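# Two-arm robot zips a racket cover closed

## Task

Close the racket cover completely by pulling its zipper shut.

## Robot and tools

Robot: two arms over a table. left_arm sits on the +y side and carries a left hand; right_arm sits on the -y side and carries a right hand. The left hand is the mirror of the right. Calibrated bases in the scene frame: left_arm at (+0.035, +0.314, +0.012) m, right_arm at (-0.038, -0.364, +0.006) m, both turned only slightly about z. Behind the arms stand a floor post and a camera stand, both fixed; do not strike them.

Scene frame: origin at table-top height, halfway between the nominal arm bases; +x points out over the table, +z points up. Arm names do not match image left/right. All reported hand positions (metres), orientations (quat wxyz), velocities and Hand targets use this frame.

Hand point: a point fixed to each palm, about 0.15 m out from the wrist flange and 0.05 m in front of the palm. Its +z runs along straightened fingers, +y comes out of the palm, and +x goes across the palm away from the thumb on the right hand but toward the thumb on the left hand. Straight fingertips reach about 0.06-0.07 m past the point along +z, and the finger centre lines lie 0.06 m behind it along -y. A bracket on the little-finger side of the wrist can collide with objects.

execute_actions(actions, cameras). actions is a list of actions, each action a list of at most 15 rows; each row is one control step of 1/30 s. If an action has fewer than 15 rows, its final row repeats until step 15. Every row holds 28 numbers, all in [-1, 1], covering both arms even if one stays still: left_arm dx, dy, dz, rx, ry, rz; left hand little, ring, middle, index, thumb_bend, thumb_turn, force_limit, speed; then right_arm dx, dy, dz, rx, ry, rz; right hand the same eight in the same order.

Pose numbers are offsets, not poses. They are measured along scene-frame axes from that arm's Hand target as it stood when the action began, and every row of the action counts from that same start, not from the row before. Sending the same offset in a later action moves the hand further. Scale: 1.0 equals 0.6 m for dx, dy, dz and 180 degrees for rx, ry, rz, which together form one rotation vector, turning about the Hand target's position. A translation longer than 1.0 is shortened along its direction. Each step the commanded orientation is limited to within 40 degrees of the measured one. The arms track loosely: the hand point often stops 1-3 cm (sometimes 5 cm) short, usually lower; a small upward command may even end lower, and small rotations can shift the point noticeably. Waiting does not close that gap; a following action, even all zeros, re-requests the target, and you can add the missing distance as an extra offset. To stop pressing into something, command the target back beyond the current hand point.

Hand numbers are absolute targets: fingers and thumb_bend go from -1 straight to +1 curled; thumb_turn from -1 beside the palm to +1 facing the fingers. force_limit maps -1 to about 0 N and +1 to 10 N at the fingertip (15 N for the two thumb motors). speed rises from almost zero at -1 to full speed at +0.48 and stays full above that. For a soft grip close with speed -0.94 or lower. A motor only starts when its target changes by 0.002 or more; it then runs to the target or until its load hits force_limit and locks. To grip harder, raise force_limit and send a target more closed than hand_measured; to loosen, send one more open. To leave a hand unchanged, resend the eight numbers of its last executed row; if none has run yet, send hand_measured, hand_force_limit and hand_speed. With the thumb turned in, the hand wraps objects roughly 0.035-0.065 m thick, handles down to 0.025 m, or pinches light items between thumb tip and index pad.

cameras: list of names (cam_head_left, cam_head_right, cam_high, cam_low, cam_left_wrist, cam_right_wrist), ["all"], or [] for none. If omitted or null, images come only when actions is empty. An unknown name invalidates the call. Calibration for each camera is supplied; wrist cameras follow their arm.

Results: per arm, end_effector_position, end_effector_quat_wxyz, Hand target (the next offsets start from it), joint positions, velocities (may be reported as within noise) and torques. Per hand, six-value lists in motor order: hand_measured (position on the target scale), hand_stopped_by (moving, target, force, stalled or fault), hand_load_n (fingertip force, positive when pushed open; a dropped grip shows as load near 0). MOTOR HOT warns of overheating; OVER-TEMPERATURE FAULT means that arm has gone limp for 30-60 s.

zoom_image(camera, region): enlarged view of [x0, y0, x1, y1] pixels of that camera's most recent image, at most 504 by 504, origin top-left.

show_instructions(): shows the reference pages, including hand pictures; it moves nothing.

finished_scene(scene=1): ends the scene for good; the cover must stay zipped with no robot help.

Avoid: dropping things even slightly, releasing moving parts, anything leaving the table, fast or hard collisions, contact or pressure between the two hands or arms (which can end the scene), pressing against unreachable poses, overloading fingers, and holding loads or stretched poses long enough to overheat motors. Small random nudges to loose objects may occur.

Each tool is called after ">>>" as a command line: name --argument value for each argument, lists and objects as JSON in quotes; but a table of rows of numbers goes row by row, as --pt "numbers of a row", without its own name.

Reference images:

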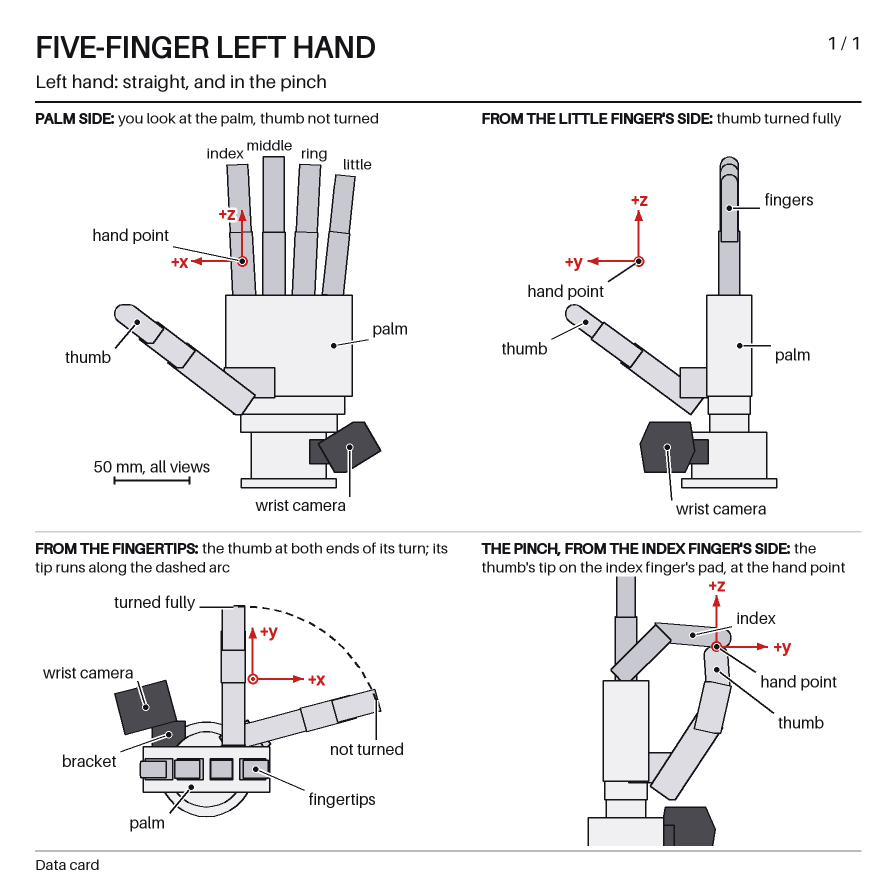

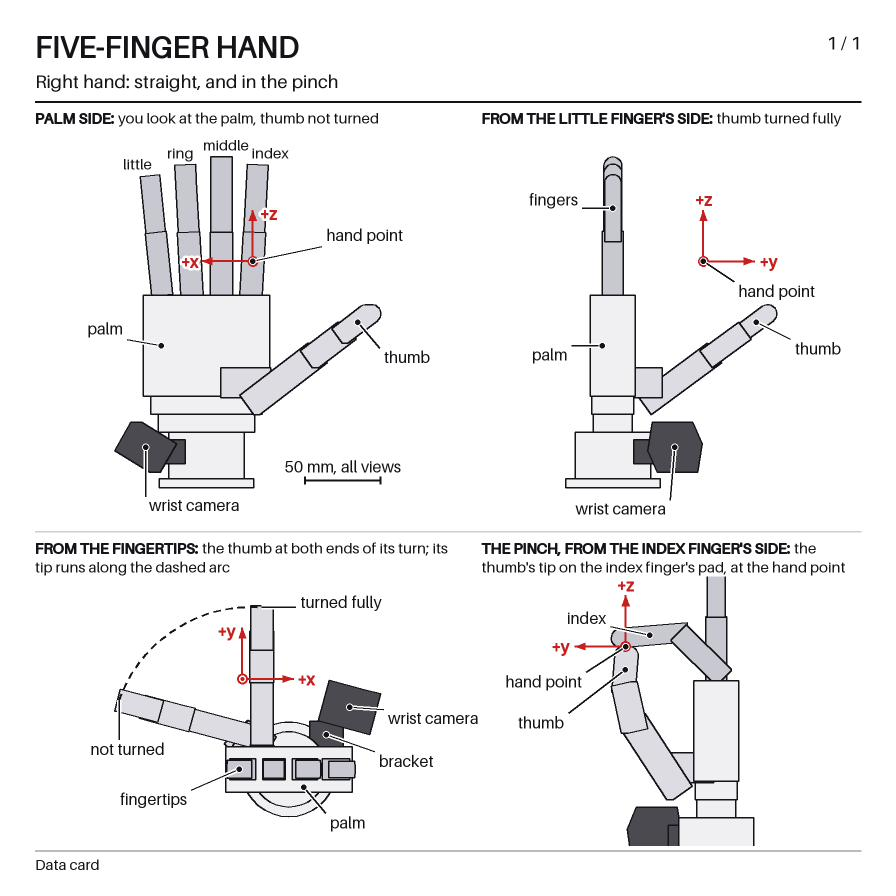

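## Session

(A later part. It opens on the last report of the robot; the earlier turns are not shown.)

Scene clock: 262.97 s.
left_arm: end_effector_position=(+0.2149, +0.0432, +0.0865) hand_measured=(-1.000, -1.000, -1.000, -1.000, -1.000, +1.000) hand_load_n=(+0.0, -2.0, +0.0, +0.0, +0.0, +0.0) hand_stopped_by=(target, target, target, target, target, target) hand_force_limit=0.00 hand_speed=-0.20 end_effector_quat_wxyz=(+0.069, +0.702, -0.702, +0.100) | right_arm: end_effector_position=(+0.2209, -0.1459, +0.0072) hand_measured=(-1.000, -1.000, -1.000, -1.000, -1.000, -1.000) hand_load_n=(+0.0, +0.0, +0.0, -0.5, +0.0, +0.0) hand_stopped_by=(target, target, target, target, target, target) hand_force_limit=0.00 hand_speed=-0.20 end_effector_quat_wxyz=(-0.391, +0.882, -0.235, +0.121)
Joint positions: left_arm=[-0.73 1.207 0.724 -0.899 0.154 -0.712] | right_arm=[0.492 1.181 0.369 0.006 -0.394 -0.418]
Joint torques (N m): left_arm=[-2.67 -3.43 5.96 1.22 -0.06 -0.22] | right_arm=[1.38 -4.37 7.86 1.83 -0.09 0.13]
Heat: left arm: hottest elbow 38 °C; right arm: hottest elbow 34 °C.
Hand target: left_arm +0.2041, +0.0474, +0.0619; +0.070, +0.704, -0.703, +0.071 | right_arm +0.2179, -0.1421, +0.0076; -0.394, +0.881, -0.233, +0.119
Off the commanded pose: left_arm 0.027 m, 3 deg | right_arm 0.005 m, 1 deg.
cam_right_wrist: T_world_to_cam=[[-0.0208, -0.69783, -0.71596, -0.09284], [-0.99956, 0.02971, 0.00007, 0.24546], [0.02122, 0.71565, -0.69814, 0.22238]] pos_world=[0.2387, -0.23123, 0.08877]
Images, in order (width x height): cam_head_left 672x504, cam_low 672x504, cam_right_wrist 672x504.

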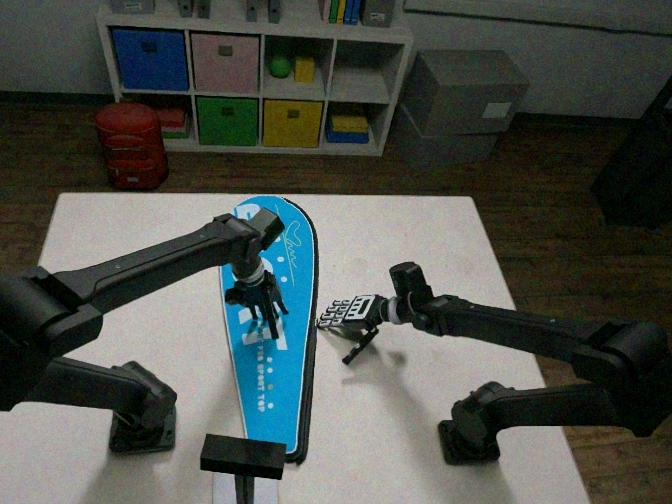

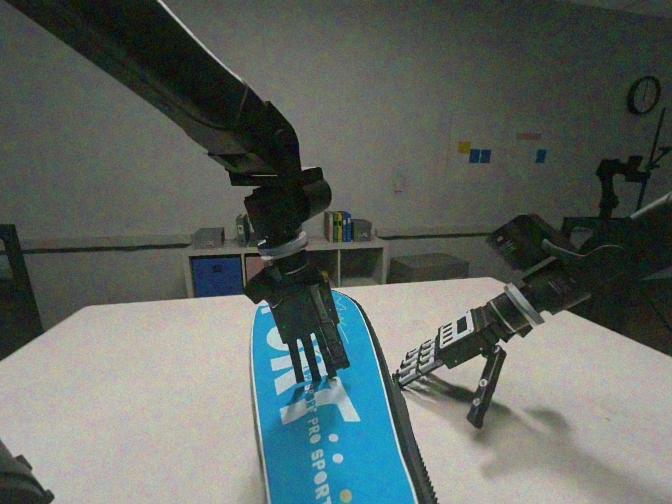

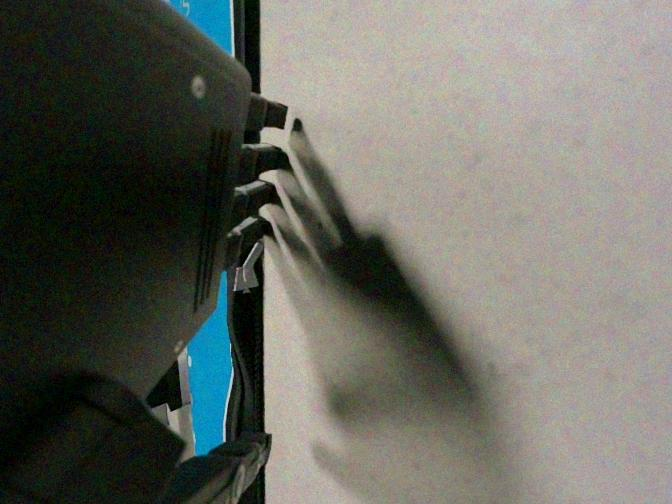

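>>> execute_actions --actions '[[[0.0,0,0,0,0,0,-1,-1,-1,-1,-1,1,0,-0.2,-0.018,0.005,0,0,0,0,-1,-1,-1,-1,-1,-1,0,-0.2]]]' --cameras '["cam_right_wrist","cam_low","cam_head_left"]'

>>> zoom_image --camera "cam_right_wrist" --region '[220, 210, 300, 320]'

>>> zoom_image --camera "cam_low" --region '[360, 340, 440, 420]'

Scene clock: 265.30 s.
left_arm: end_effector_position=(+0.2149, +0.0432, +0.0865) hand_measured=(-1.000, -1.000, -1.000, -1.000, -1.000, +1.000) hand_load_n=(+0.0, -2.0, +0.0, +0.0, +0.0, +0.0) hand_stopped_by=(target, target, target, target, target, target) hand_force_limit=0.00 hand_speed=-0.20 end_effector_quat_wxyz=(+0.069, +0.702, -0.702, +0.100) | right_arm: end_effector_position=(+0.2104, -0.1428, +0.0071) hand_measured=(-1.000, -1.000, -1.000, -1.000, -1.000, -1.000) hand_load_n=(+0.0, +0.0, +0.0, -0.5, +0.0, +0.0) hand_stopped_by=(target, target, target, target, target, target) hand_force_limit=0.00 hand_speed=-0.20 end_effector_quat_wxyz=(-0.391, +0.881, -0.235, +0.122)
Joint positions: left_arm=[-0.73 1.207 0.724 -0.899 0.154 -0.712] | right_arm=[0.523 1.153 0.348 0.011 -0.371 -0.394]
Joint torques (N m): left_arm=[-2.67 -3.43 5.96 1.22 -0.06 -0.22] | right_arm=[1.38 -4.01 8.02 1.7 -0.11 0.11]
Heat: left arm: hottest elbow 38 °C; right arm: hottest elbow 34 °C.
Hand target: left_arm +0.2041, +0.0474, +0.0619; +0.070, +0.704, -0.703, +0.071 | right_arm +0.2072, -0.1391, +0.0077; -0.394, +0.881, -0.233, +0.119
Off the commanded pose: left_arm 0.027 m, 3 deg | right_arm 0.005 m, 1 deg.
cam_right_wrist: T_world_to_cam=[[-0.01999, -0.69756, -0.71625, -0.091], [-0.99953, 0.03058, -0.00189, 0.23503], [0.02323, 0.71587, -0.69785, 0.21982]] pos_world=[0.22799, -0.22803, 0.08866]
Images, in order (width x height): cam_head_left 672x504, cam_low 672x504, cam_right_wrist 672x504.

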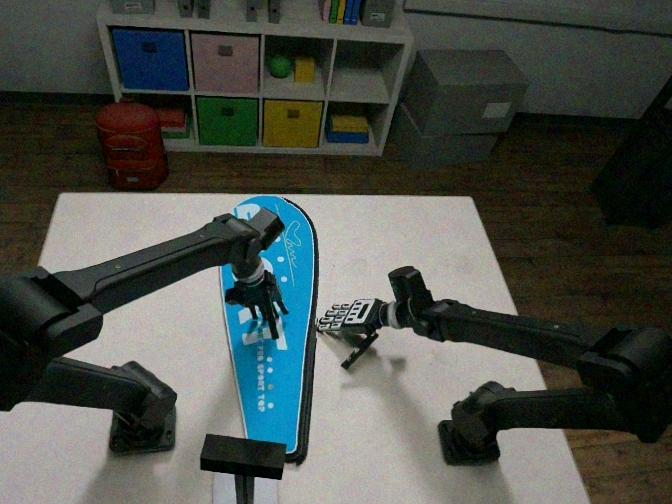

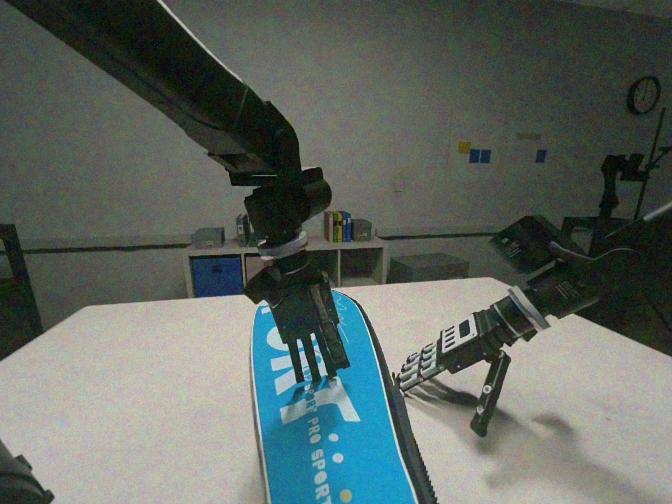

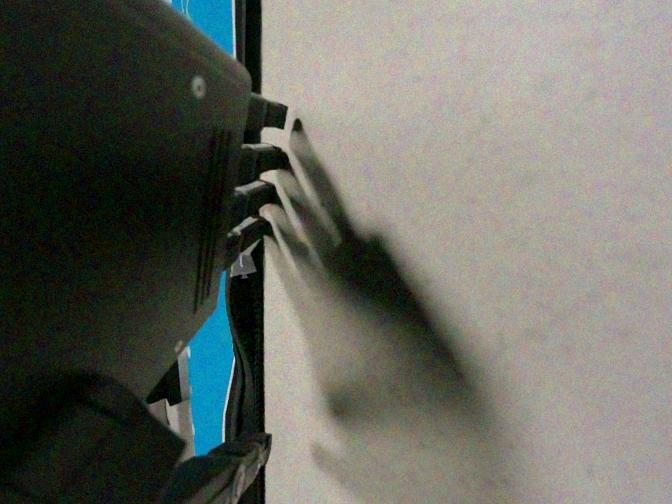

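Scaled by 4.582.

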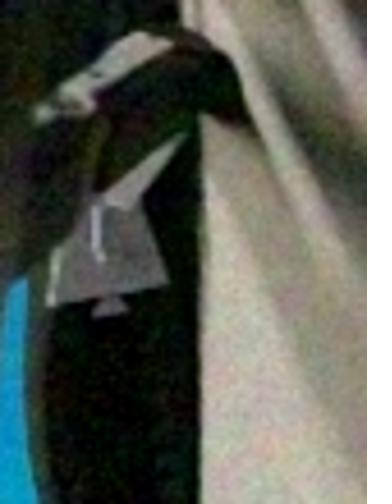

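Scaled by 6.300.

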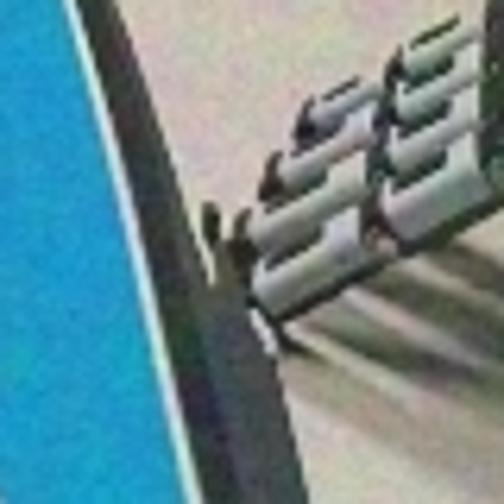

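>>> execute_actions --actions '[[[0.0,0,0,0,0,0,-1,-1,-1,-1,-1,1,0,-0.2,-0.018,0.007,0,0,0,0,-1,-1,-1,-1,-1,-1,0,-0.2]]]' --cameras '["cam_right_wrist","cam_low","cam_head_left"]'

>>> zoom_image --camera "cam_right_wrist" --region '[220, 210, 300, 320]'

>>> zoom_image --camera "cam_low" --region '[360, 340, 440, 420]'

Scene clock: 268.00 s.
left_arm: end_effector_position=(+0.2149, +0.0432, +0.0865) hand_measured=(-1.000, -1.000, -1.000, -1.000, -1.000, +1.000) hand_load_n=(+0.0, -2.0, -0.5, +0.0, +0.0, +0.0) hand_stopped_by=(target, target, target, target, target, target) hand_force_limit=0.00 hand_speed=-0.20 end_effector_quat_wxyz=(+0.069, +0.702, -0.702, +0.100) | right_arm: end_effector_position=(+0.1999, -0.1389, +0.0070) hand_measured=(-1.000, -1.000, -1.000, -1.000, -1.000, -1.000) hand_load_n=(+0.0, +0.0, +0.0, -0.5, +0.0, +0.0) hand_stopped_by=(target, target, target, target, target, target) hand_force_limit=0.00 hand_speed=-0.20 end_effector_quat_wxyz=(-0.391, +0.881, -0.236, +0.122)
Joint positions: left_arm=[-0.73 1.207 0.724 -0.899 0.154 -0.712] | right_arm=[0.56 1.126 0.329 0.013 -0.344 -0.366]
Joint torques (N m): left_arm=[-2.67 -3.43 5.96 1.22 -0.06 -0.22] | right_arm=[1.49 -3.66 8.09 1.73 -0.13 0.1]
Heat: left arm: hottest elbow 38 °C; right arm: hottest elbow 34 °C.
Hand target: left_arm +0.2041, +0.0474, +0.0619; +0.070, +0.704, -0.703, +0.071 | right_arm +0.1963, -0.1348, +0.0077; -0.394, +0.881, -0.232, +0.119
Off the commanded pose: left_arm 0.027 m, 3 deg | right_arm 0.005 m, 1 deg.
cam_right_wrist: T_world_to_cam=[[-0.02062, -0.69834, -0.71547, -0.08859], [-0.99949, 0.03188, -0.00231, 0.22463], [0.02442, 0.71506, -0.69864, 0.2169]] pos_world=[0.21739, -0.22412, 0.08867]
Images, in order (width x height): cam_head_left 672x504, cam_low 672x504, cam_right_wrist 672x504.

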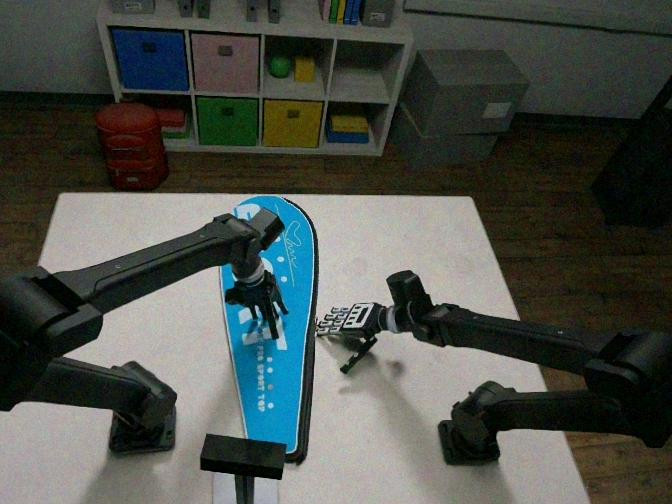

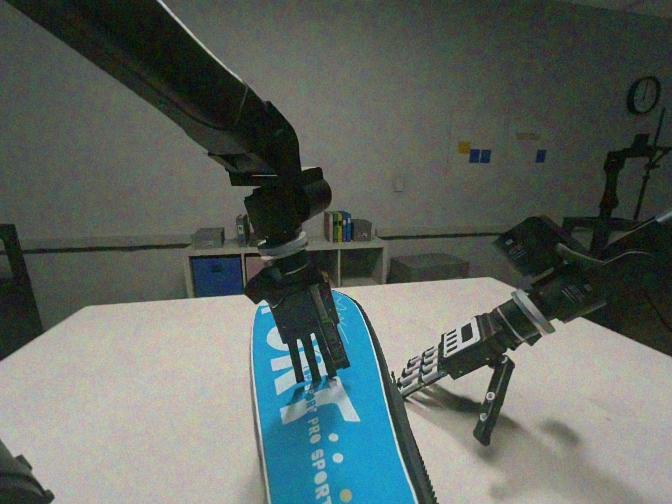

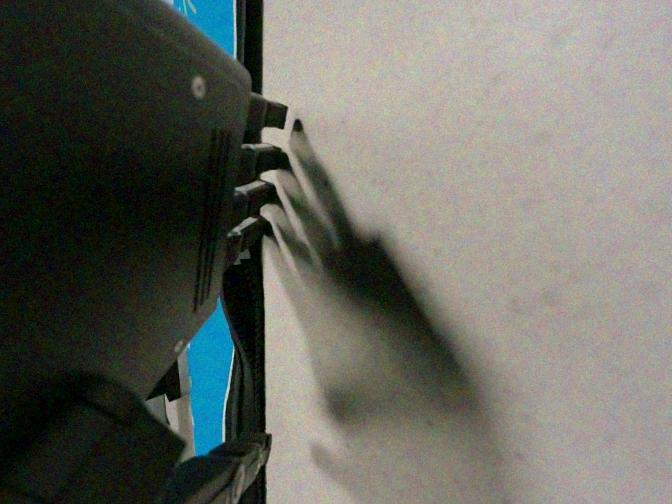

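Scaled by 4.582.

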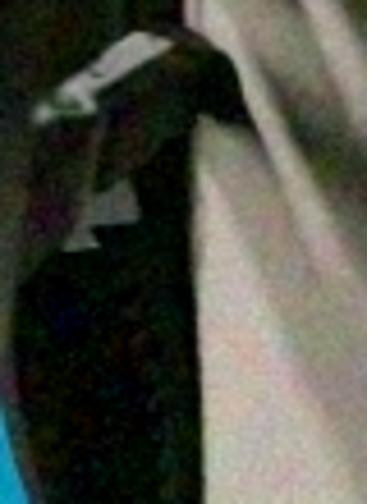

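Scaled by 6.300.

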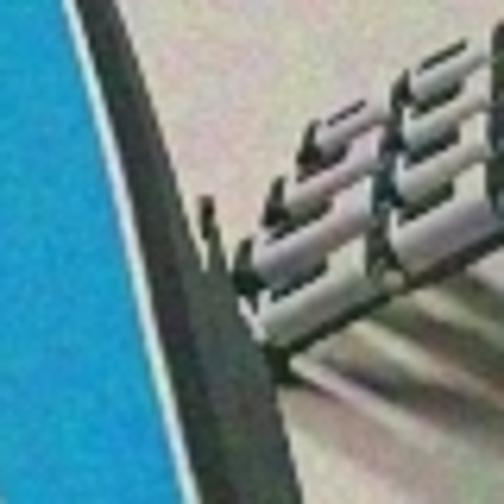

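>>> execute_actions --actions '[[[0.0,0,0,0,0,0,-1,-1,-1,-1,-1,1,0,-0.2,0.0,-0.05,0,0,0,0,-1,-1,-1,-1,-1,-1,0,-0.2]],[[0.0,0,0,0,0,0,-1,-1,-1,-1,-1,1,0,-0.2,0.05,0,0,0,0,0,-1,-1,-1,-1,-1,-1,0,-0.2]]]' --cameras '["cam_right_wrist","cam_low","cam_head_left"]'

>>> zoom_image --camera "cam_right_wrist" --region '[200, 200, 300, 330]'

>>> zoom_image --camera "cam_low" --region '[360, 340, 440, 420]'

>>> zoom_image --camera "cam_head_left" --region '[280, 300, 360, 380]'

Scene clock: 276.53 s.
left_arm: end_effector_position=(+0.2149, +0.0432, +0.0865) hand_measured=(-1.000, -1.000, -1.000, -1.000, -1.000, +1.000) hand_load_n=(+0.0, -2.0, -0.5, +0.0, +0.0, +0.0) hand_stopped_by=(target, target, target, target, target, target) hand_force_limit=0.00 hand_speed=-0.20 end_effector_quat_wxyz=(+0.069, +0.702, -0.702, +0.100) | right_arm: end_effector_position=(+0.2143, -0.1645, +0.0058) hand_measured=(-1.000, -1.000, -1.000, -1.000, -1.000, -1.000) hand_load_n=(+0.0, +0.0, +0.0, +0.0, +0.0, +0.0) hand_stopped_by=(target, target, target, target, target, target) hand_force_limit=0.00 hand_speed=-0.20 end_effector_quat_wxyz=(-0.396, +0.882, -0.232, +0.110)
Joint positions: left_arm=[-0.73 1.207 0.724 -0.899 0.154 -0.712] | right_arm=[0.418 1.15 0.345 -0.03 -0.468 -0.477]
Joint torques (N m): left_arm=[-2.67 -3.43 5.96 1.22 -0.06 -0.22] | right_arm=[-0.38 -1.9 10.13 1.57 0.19 -0.04]
Heat: left arm: hottest elbow 37 °C; right arm: hottest elbow 34 °C.
Hand target: left_arm +0.2041, +0.0474, +0.0619; +0.070, +0.704, -0.703, +0.071 | right_arm +0.2261, -0.1649, +0.0075; -0.394, +0.881, -0.232, +0.119
Off the commanded pose: left_arm 0.027 m, 3 deg | right_arm 0.012 m, 1 deg.
cam_right_wrist: T_world_to_cam=[[-0.01879, -0.6883, -0.72518, -0.10575], [-0.99982, 0.01376, 0.01285, 0.23688], [0.00113, 0.72529, -0.68844, 0.24064]] pos_world=[0.23458, -0.25058, 0.08594]
Images, in order (width x height): cam_head_left 672x504, cam_low 672x504, cam_right_wrist 672x504.

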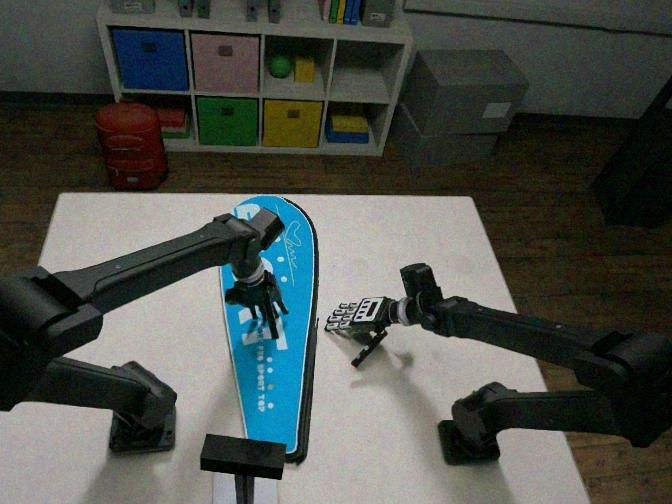

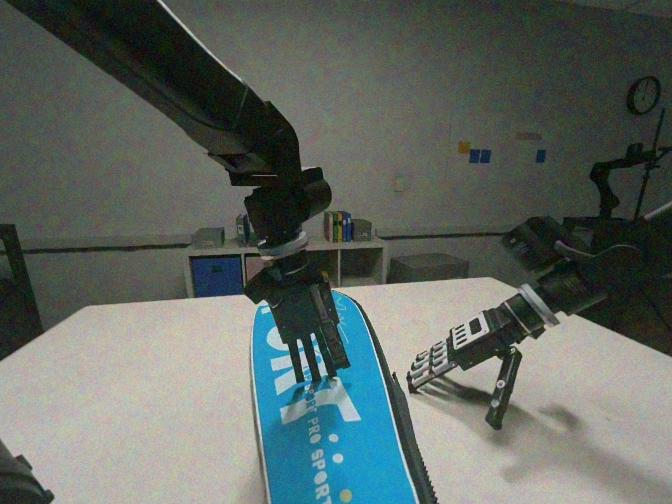

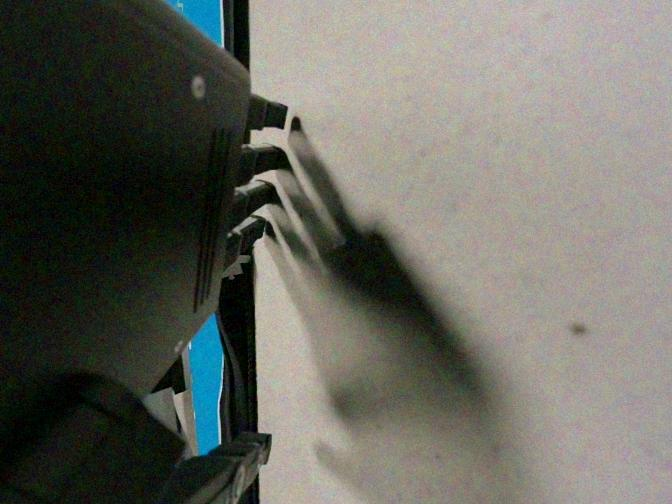

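Scaled by 3.877.

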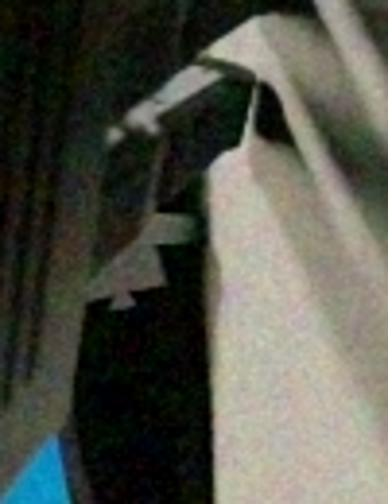

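Scaled by 6.300.

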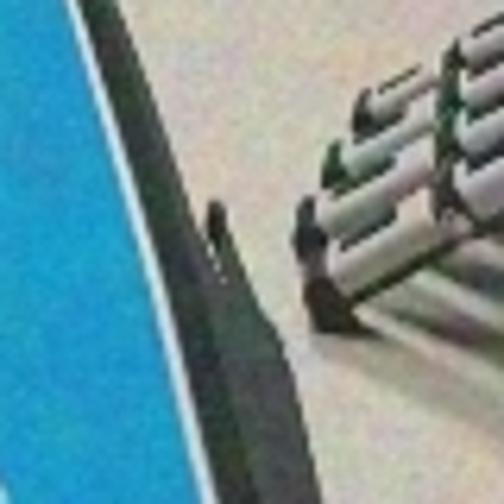

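Scaled by 6.300.

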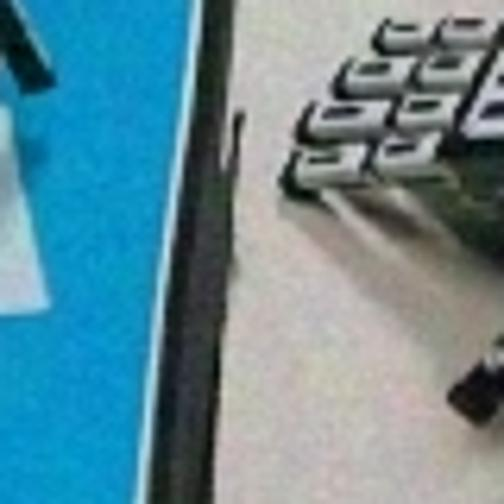

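>>> execute_actions --actions '[[[0.0,0,0,0,0,0,-1,-1,-1,-1,-1,1,0,-0.2,-0.012,0.045,0.002,0,0,0,-1,-1,-1,-1,-1,-1,0,-0.2]],[[0.0,0,0,0,0,0,-1,-1,-1,-1,-1,1,0,-0.2,-0.02,0.005,0,0,0,0,-1,-1,-1,-1,-1,-1,0,-0.2]]]' --cameras '["cam_right_wrist","cam_low","cam_head_left"]'

>>> zoom_image --camera "cam_right_wrist" --region '[200, 200, 300, 330]'

>>> zoom_image --camera "cam_low" --region '[360, 340, 440, 420]'

Scene clock: 281.83 s.
left_arm: end_effector_position=(+0.2149, +0.0432, +0.0865) hand_measured=(-1.000, -1.000, -1.000, -1.000, -1.000, +1.000) hand_load_n=(+0.0, -2.0, +0.0, +0.0, +0.0, +0.0) hand_stopped_by=(target, target, target, target, target, target) hand_force_limit=0.00 hand_speed=-0.20 end_effector_quat_wxyz=(+0.069, +0.702, -0.702, +0.100) | right_arm: end_effector_position=(+0.2093, -0.1397, +0.0073) hand_measured=(-1.000, -1.000, -1.000, -1.000, -1.000, -1.000) hand_load_n=(-0.5, +0.0, +0.0, -0.5, +0.0, +0.0) hand_stopped_by=(target, target, target, target, target, target) hand_force_limit=0.00 hand_speed=-0.20 end_effector_quat_wxyz=(-0.390, +0.882, -0.236, +0.121)
Joint positions: left_arm=[-0.73 1.207 0.724 -0.899 0.154 -0.712] | right_arm=[0.537 1.154 0.35 0.012 -0.361 -0.383]
Joint torques (N m): left_arm=[-2.67 -3.49 5.96 1.24 -0.06 -0.22] | right_arm=[1.44 -3.96 8.34 1.7 -0.11 0.11]
Heat: left arm: hottest elbow 36 °C; right arm: hottest elbow 34 °C.
Hand target: left_arm +0.2041, +0.0474, +0.0619; +0.070, +0.704, -0.703, +0.071 | right_arm +0.2072, -0.1348, +0.0089; -0.394, +0.881, -0.232, +0.119
Off the commanded pose: left_arm 0.027 m, 3 deg | right_arm 0.006 m, 1 deg.
cam_right_wrist: T_world_to_cam=[[-0.0222, -0.69863, -0.71514, -0.0884], [-0.9995, 0.03177, 0, 0.23402], [0.02272, 0.71478, -0.69898, 0.21773]] pos_world=[0.227, -0.22482, 0.08897]
Images, in order (width x height): cam_head_left 672x504, cam_low 672x504, cam_right_wrist 672x504.

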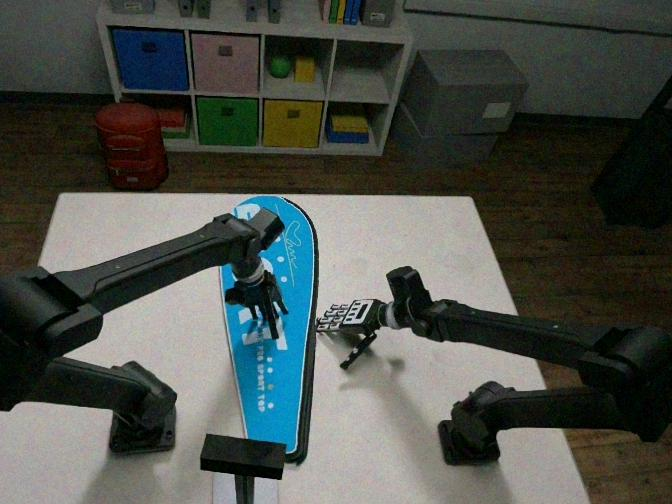

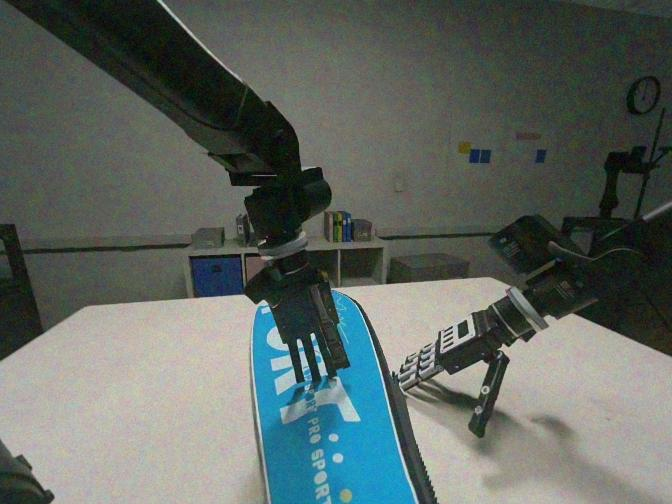

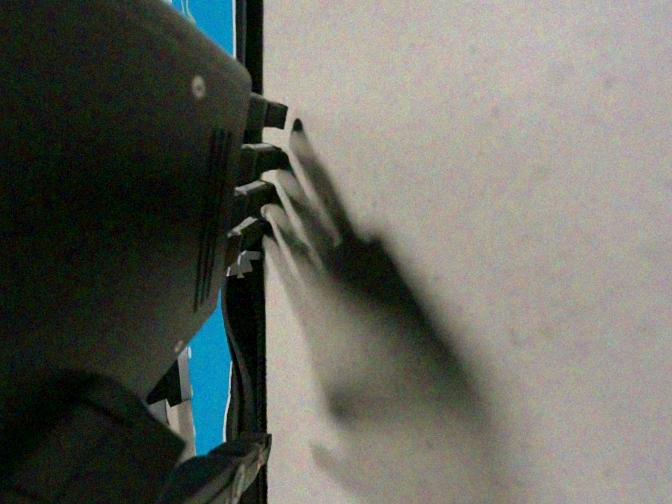

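Scaled by 3.877.

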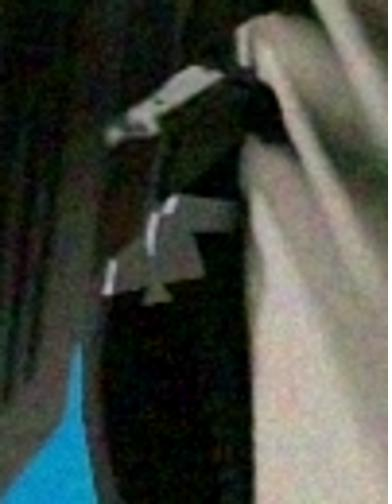

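Scaled by 6.300.

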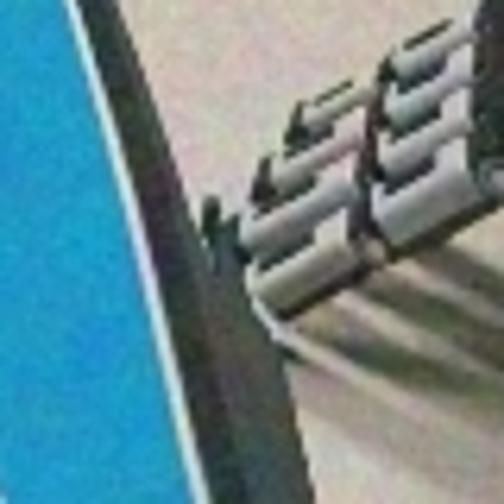

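>>> execute_actions --actions '[[[0.0,0,0,0,0,0,-1,-1,-1,-1,-1,1,0,-0.2,-0.025,0.006,0,0,0,0,-1,-1,-1,-1,-1,-1,0,-0.2]]]' --cameras '["cam_right_wrist","cam_low"]'

>>> zoom_image --camera "cam_right_wrist" --region '[200, 200, 300, 330]'

>>> zoom_image --camera "cam_low" --region '[360, 340, 440, 420]'

>>> execute_actions --actions '[[[0.0,0,0,0,0,0,-1,-1,-1,-1,-1,1,0,-0.2,-0.02,0.006,0,0,0,0,-1,-1,-1,-1,-1,-1,0,-0.2]]]' --cameras '["cam_right_wrist","cam_low","cam_head_left"]'

>>> zoom_image --camera "cam_right_wrist" --region '[200, 200, 300, 330]'

>>> zoom_image --camera "cam_low" --region '[360, 340, 440, 420]'

Scene clock: 286.00 s.
left_arm: end_effector_position=(+0.2149, +0.0432, +0.0865) hand_measured=(-1.000, -1.000, -1.000, -1.000, -1.000, +1.000) hand_load_n=(+0.0, -2.0, +0.0, +0.0, +0.0, +0.0) hand_stopped_by=(target, target, target, target, target, target) hand_force_limit=0.00 hand_speed=-0.20 end_effector_quat_wxyz=(+0.069, +0.702, -0.702, +0.100) | right_arm: end_effector_position=(+0.1953, -0.1357, +0.0072) hand_measured=(-1.000, -1.000, -1.000, -1.000, -1.000, -1.000) hand_load_n=(+0.0, +0.0, +0.0, -0.5, +0.0, -0.5) hand_stopped_by=(target, target, target, target, target, target) hand_force_limit=0.00 hand_speed=-0.20 end_effector_quat_wxyz=(-0.390, +0.882, -0.237, +0.122)
Joint positions: left_arm=[-0.73 1.207 0.724 -0.899 0.154 -0.712] | right_arm=[0.582 1.117 0.324 0.012 -0.327 -0.349]
Joint torques (N m): left_arm=[-2.67 -3.43 5.96 1.24 -0.06 -0.22] | right_arm=[1.49 -3.66 8.28 1.66 -0.16 0.11]
Heat: left arm: hottest elbow 36 °C; right arm: hottest elbow 34 °C.
Hand target: left_arm +0.2041, +0.0474, +0.0619; +0.070, +0.704, -0.703, +0.071 | right_arm +0.1921, -0.1313, +0.0088; -0.394, +0.881, -0.232, +0.119
Off the commanded pose: left_arm 0.027 m, 3 deg | right_arm 0.006 m, 1 deg.
cam_right_wrist: T_world_to_cam=[[-0.02248, -0.6992, -0.71457, -0.08604], [-0.99945, 0.0331, -0.00095, 0.22007], [0.02432, 0.71415, -0.69957, 0.21477]] pos_world=[0.21279, -0.22082, 0.08897]
Images, in order (width x height): cam_low 672x504, cam_right_wrist 672x504.

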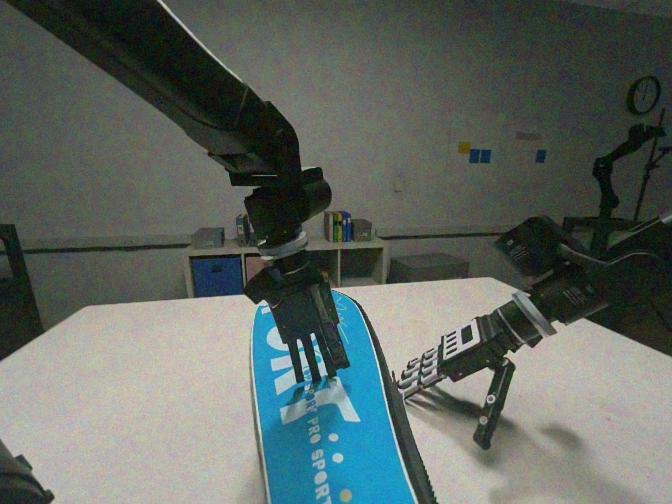

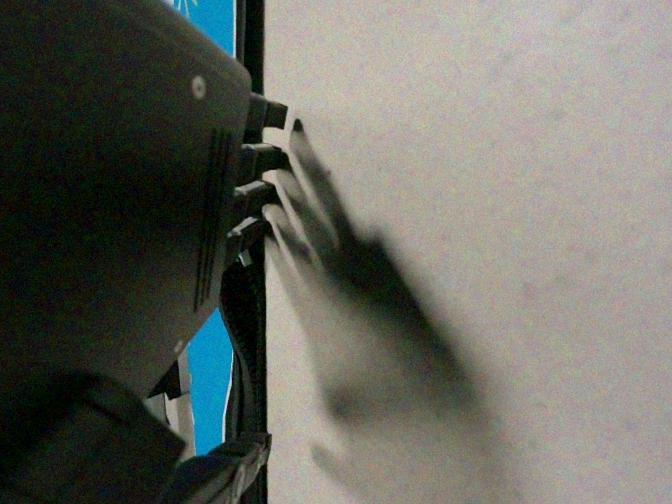

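Scaled by 3.877.

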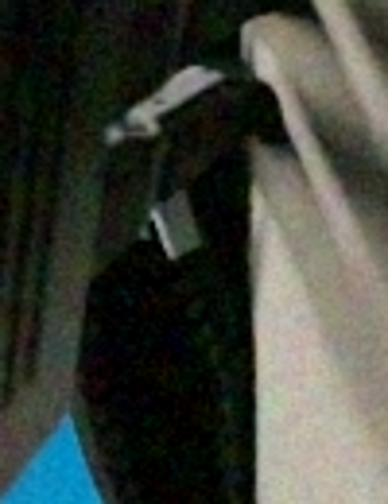

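Scaled by 6.300.

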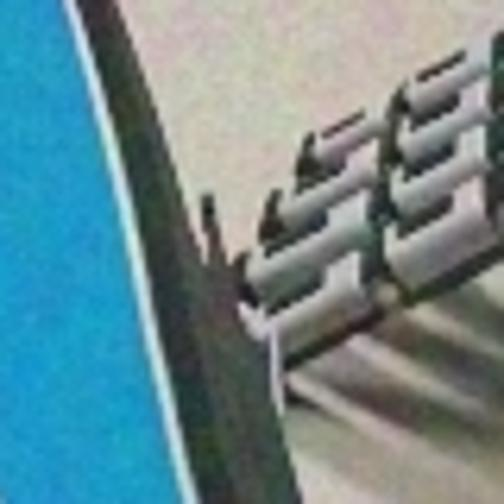

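Scene clock: 286.70 s.
left_arm: end_effector_position=(+0.2150, +0.0431, +0.0865) hand_measured=(-1.000, -1.000, -1.000, -1.000, -1.000, +1.000) hand_load_n=(+0.0, -2.0, -0.5, +0.0, +0.0, +0.0) hand_stopped_by=(target, target, target, target, target, target) hand_force_limit=0.00 hand_speed=-0.20 end_effector_quat_wxyz=(+0.069, +0.702, -0.702, +0.100) | right_arm: end_effector_position=(+0.1833, -0.1319, +0.0070) hand_measured=(-1.000, -1.000, -1.000, -1.000, -1.000, -1.000) hand_load_n=(+0.0, +0.0, +0.0, -0.5, +0.0, +0.0) hand_stopped_by=(target, target, target, target, target, target) hand_force_limit=0.00 hand_speed=-0.20 end_effector_quat_wxyz=(-0.390, +0.882, -0.236, +0.122)
Joint positions: left_arm=[-0.73 1.207 0.724 -0.898 0.154 -0.712] | right_arm=[0.624 1.086 0.303 0.012 -0.296 -0.319]
Joint torques (N m): left_arm=[-2.67 -3.43 5.96 1.21 -0.06 -0.22] | right_arm=[1.44 -3.31 8.42 1.62 -0.16 0.13]
Heat: left arm: hottest elbow 36 °C; right arm: hottest elbow 34 °C.
Hand target: left_arm +0.2041, +0.0473, +0.0620; +0.071, +0.704, -0.703, +0.071 | right_arm +0.1800, -0.1277, +0.0087; -0.394, +0.881, -0.233, +0.119
Off the commanded pose: left_arm 0.027 m, 3 deg | right_arm 0.006 m, 1 deg.
cam_right_wrist: T_world_to_cam=[[-0.02107, -0.69959, -0.71424, -0.08412], [-0.99947, 0.0324, -0.00226, 0.20791], [0.02472, 0.71381, -0.6999, 0.21215]] pos_world=[0.20079, -0.21702, 0.08887]
Images, in order (width x height): cam_head_left 672x504, cam_low 672x504, cam_right_wrist 672x504.

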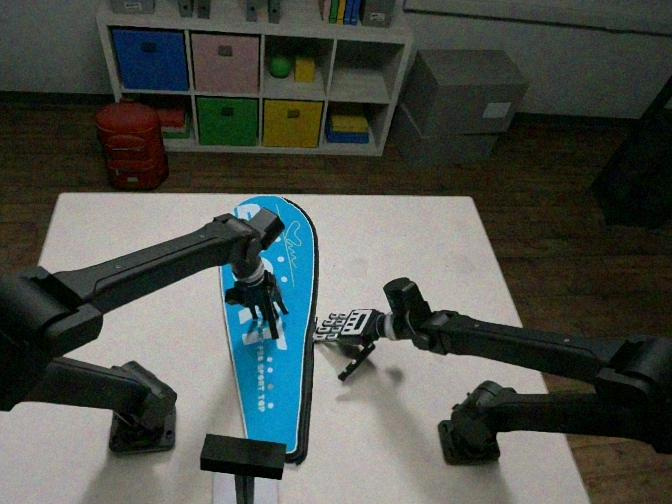

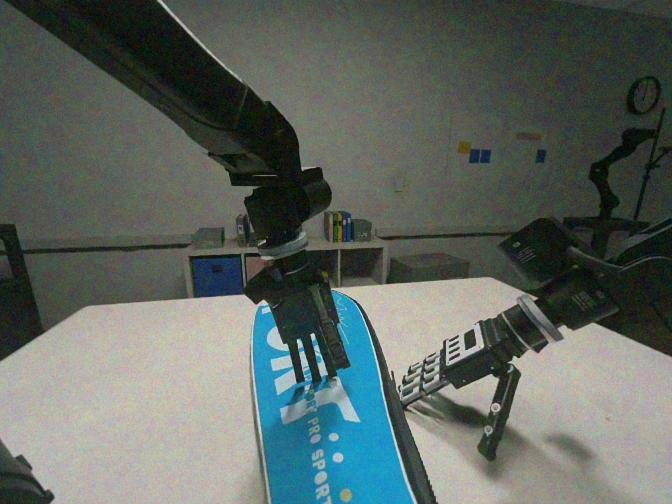

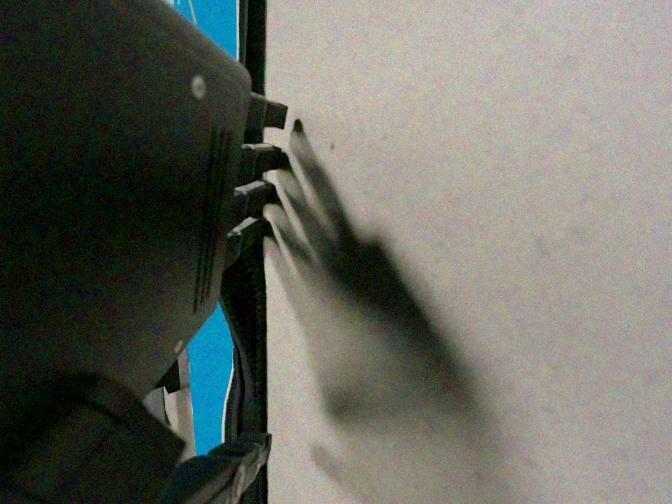

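Scaled by 3.877.

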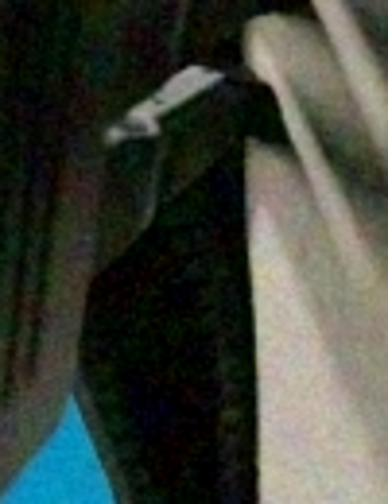

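Scaled by 6.300.

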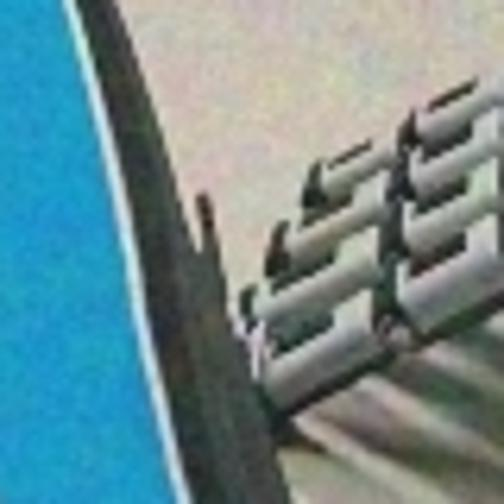

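>>> execute_actions --actions '[[[0.0,0,0,0,0,0,-1,-1,-1,-1,-1,1,0,-0.2,0.0,-0.04,0,0,0,0,-1,-1,-1,-1,-1,-1,0,-0.2]],[[0.0,0,0,0,0,0,-1,-1,-1,-1,-1,1,0,-0.2,0.07,-0.02,0,0,0,0,-1,-1,-1,-1,-1,-1,0,-0.2]]]' --cameras '["cam_right_wrist","cam_low","cam_head_left","cam_head_right"]'

>>> zoom_image --camera "cam_right_wrist" --region '[200, 200, 300, 330]'

>>> zoom_image --camera "cam_low" --region '[360, 340, 460, 440]'

>>> zoom_image --camera "cam_head_left" --region '[280, 300, 360, 380]'

Scene clock: 289.77 s.
left_arm: end_effector_position=(+0.2151, +0.0429, +0.0865) hand_measured=(-1.000, -1.000, -1.000, -1.000, -1.000, +1.000) hand_load_n=(+0.0, -2.0, -0.5, +0.0, -0.5, +0.0) hand_stopped_by=(target, target, target, target, target, target) hand_force_limit=0.00 hand_speed=-0.20 end_effector_quat_wxyz=(+0.069, +0.702, -0.702, +0.101) | right_arm: end_effector_position=(+0.2124, -0.1656, +0.0058) hand_measured=(-1.000, -1.000, -1.000, -1.000, -1.000, -1.000) hand_load_n=(+0.0, +0.0, +0.0, +0.0, +0.0, +0.0) hand_stopped_by=(target, target, target, target, target, target) hand_force_limit=0.00 hand_speed=-0.20 end_effector_quat_wxyz=(-0.395, +0.881, -0.235, +0.115)
Joint positions: left_arm=[-0.73 1.207 0.724 -0.898 0.154 -0.712] | right_arm=[0.423 1.136 0.335 -0.027 -0.456 -0.468]
Joint torques (N m): left_arm=[-2.67 -3.49 5.97 1.2 -0.08 -0.22] | right_arm=[0.15 -1.9 10.43 1.25 0.01 -0.05]
Heat: left arm: hottest elbow 35 °C; right arm: hottest elbow 34 °C.
Hand target: left_arm +0.2042, +0.0473, +0.0620; +0.070, +0.704, -0.703, +0.071 | right_arm +0.2221, -0.1637, +0.0088; -0.394, +0.881, -0.233, +0.119
Off the commanded pose: left_arm 0.027 m, 3 deg | right_arm 0.010 m, 1 deg.
cam_right_wrist: T_world_to_cam=[[-0.02184, -0.68976, -0.72371, -0.10612], [-0.99969, 0.02348, 0.00779, 0.23661], [0.01162, 0.72366, -0.69006, 0.23894]] pos_world=[0.23144, -0.25167, 0.08624]
Images, in order (width x height): cam_head_left 672x504, cam_head_right 672x504, cam_low 672x504, cam_right_wrist 672x504.

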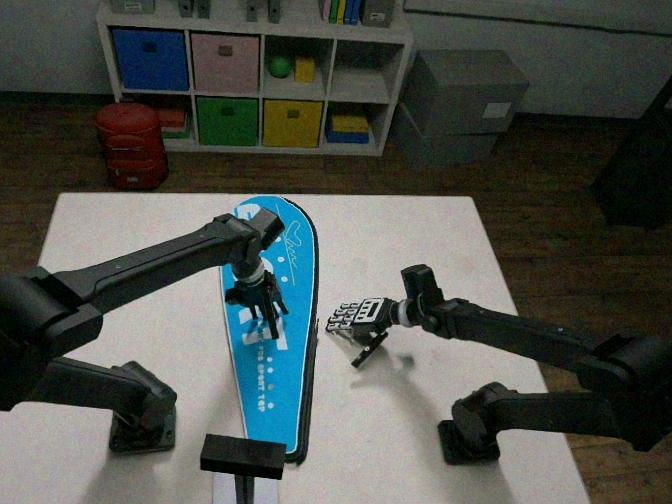

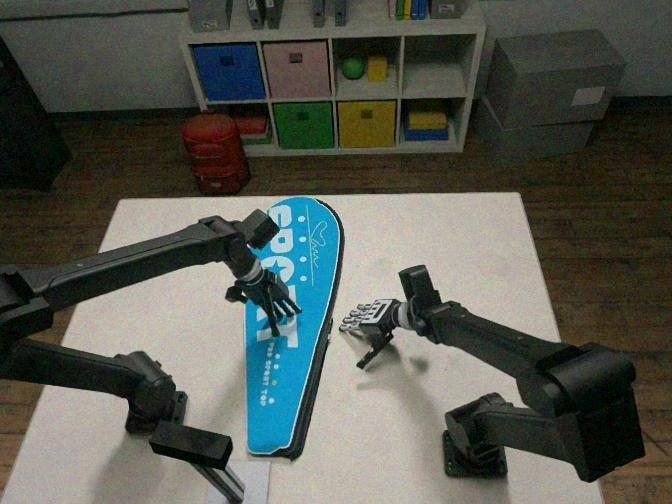

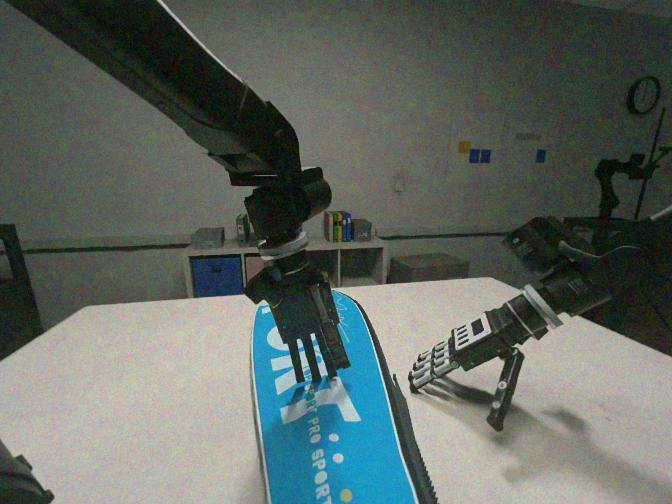

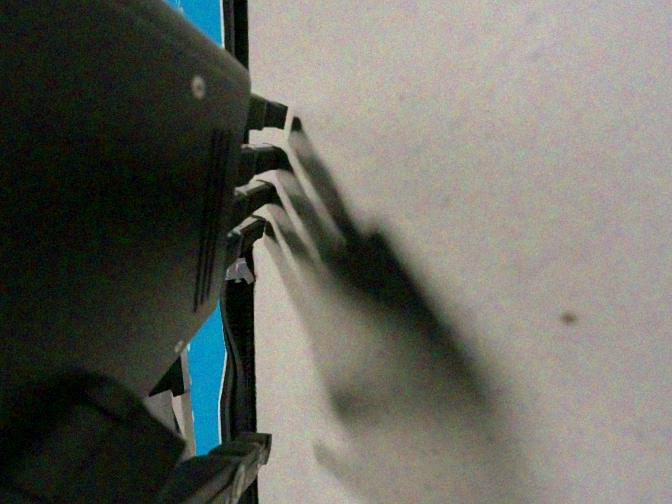

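Scaled by 3.877.

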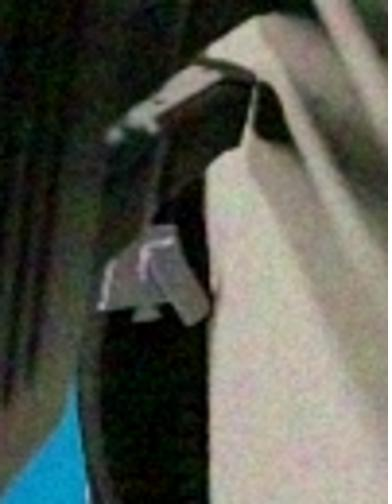

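Scaled by 5.040.

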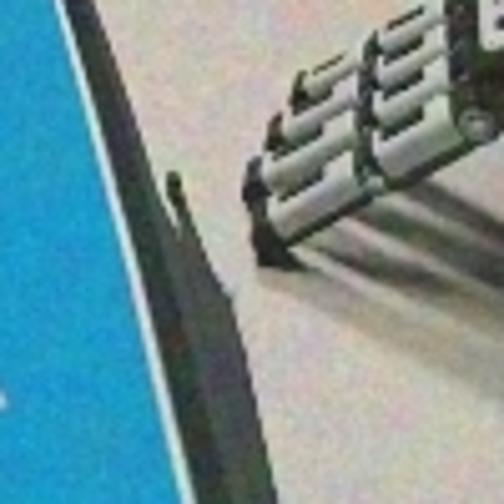

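Scaled by 6.300.

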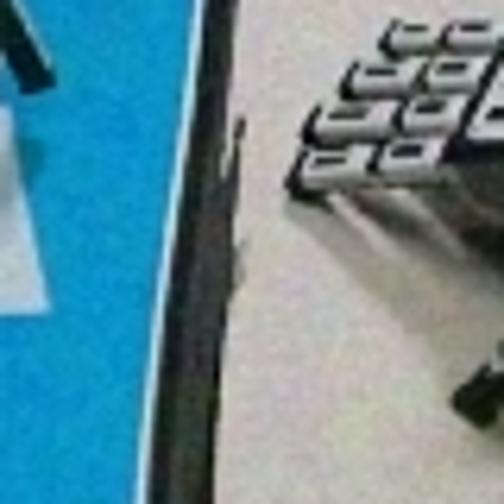

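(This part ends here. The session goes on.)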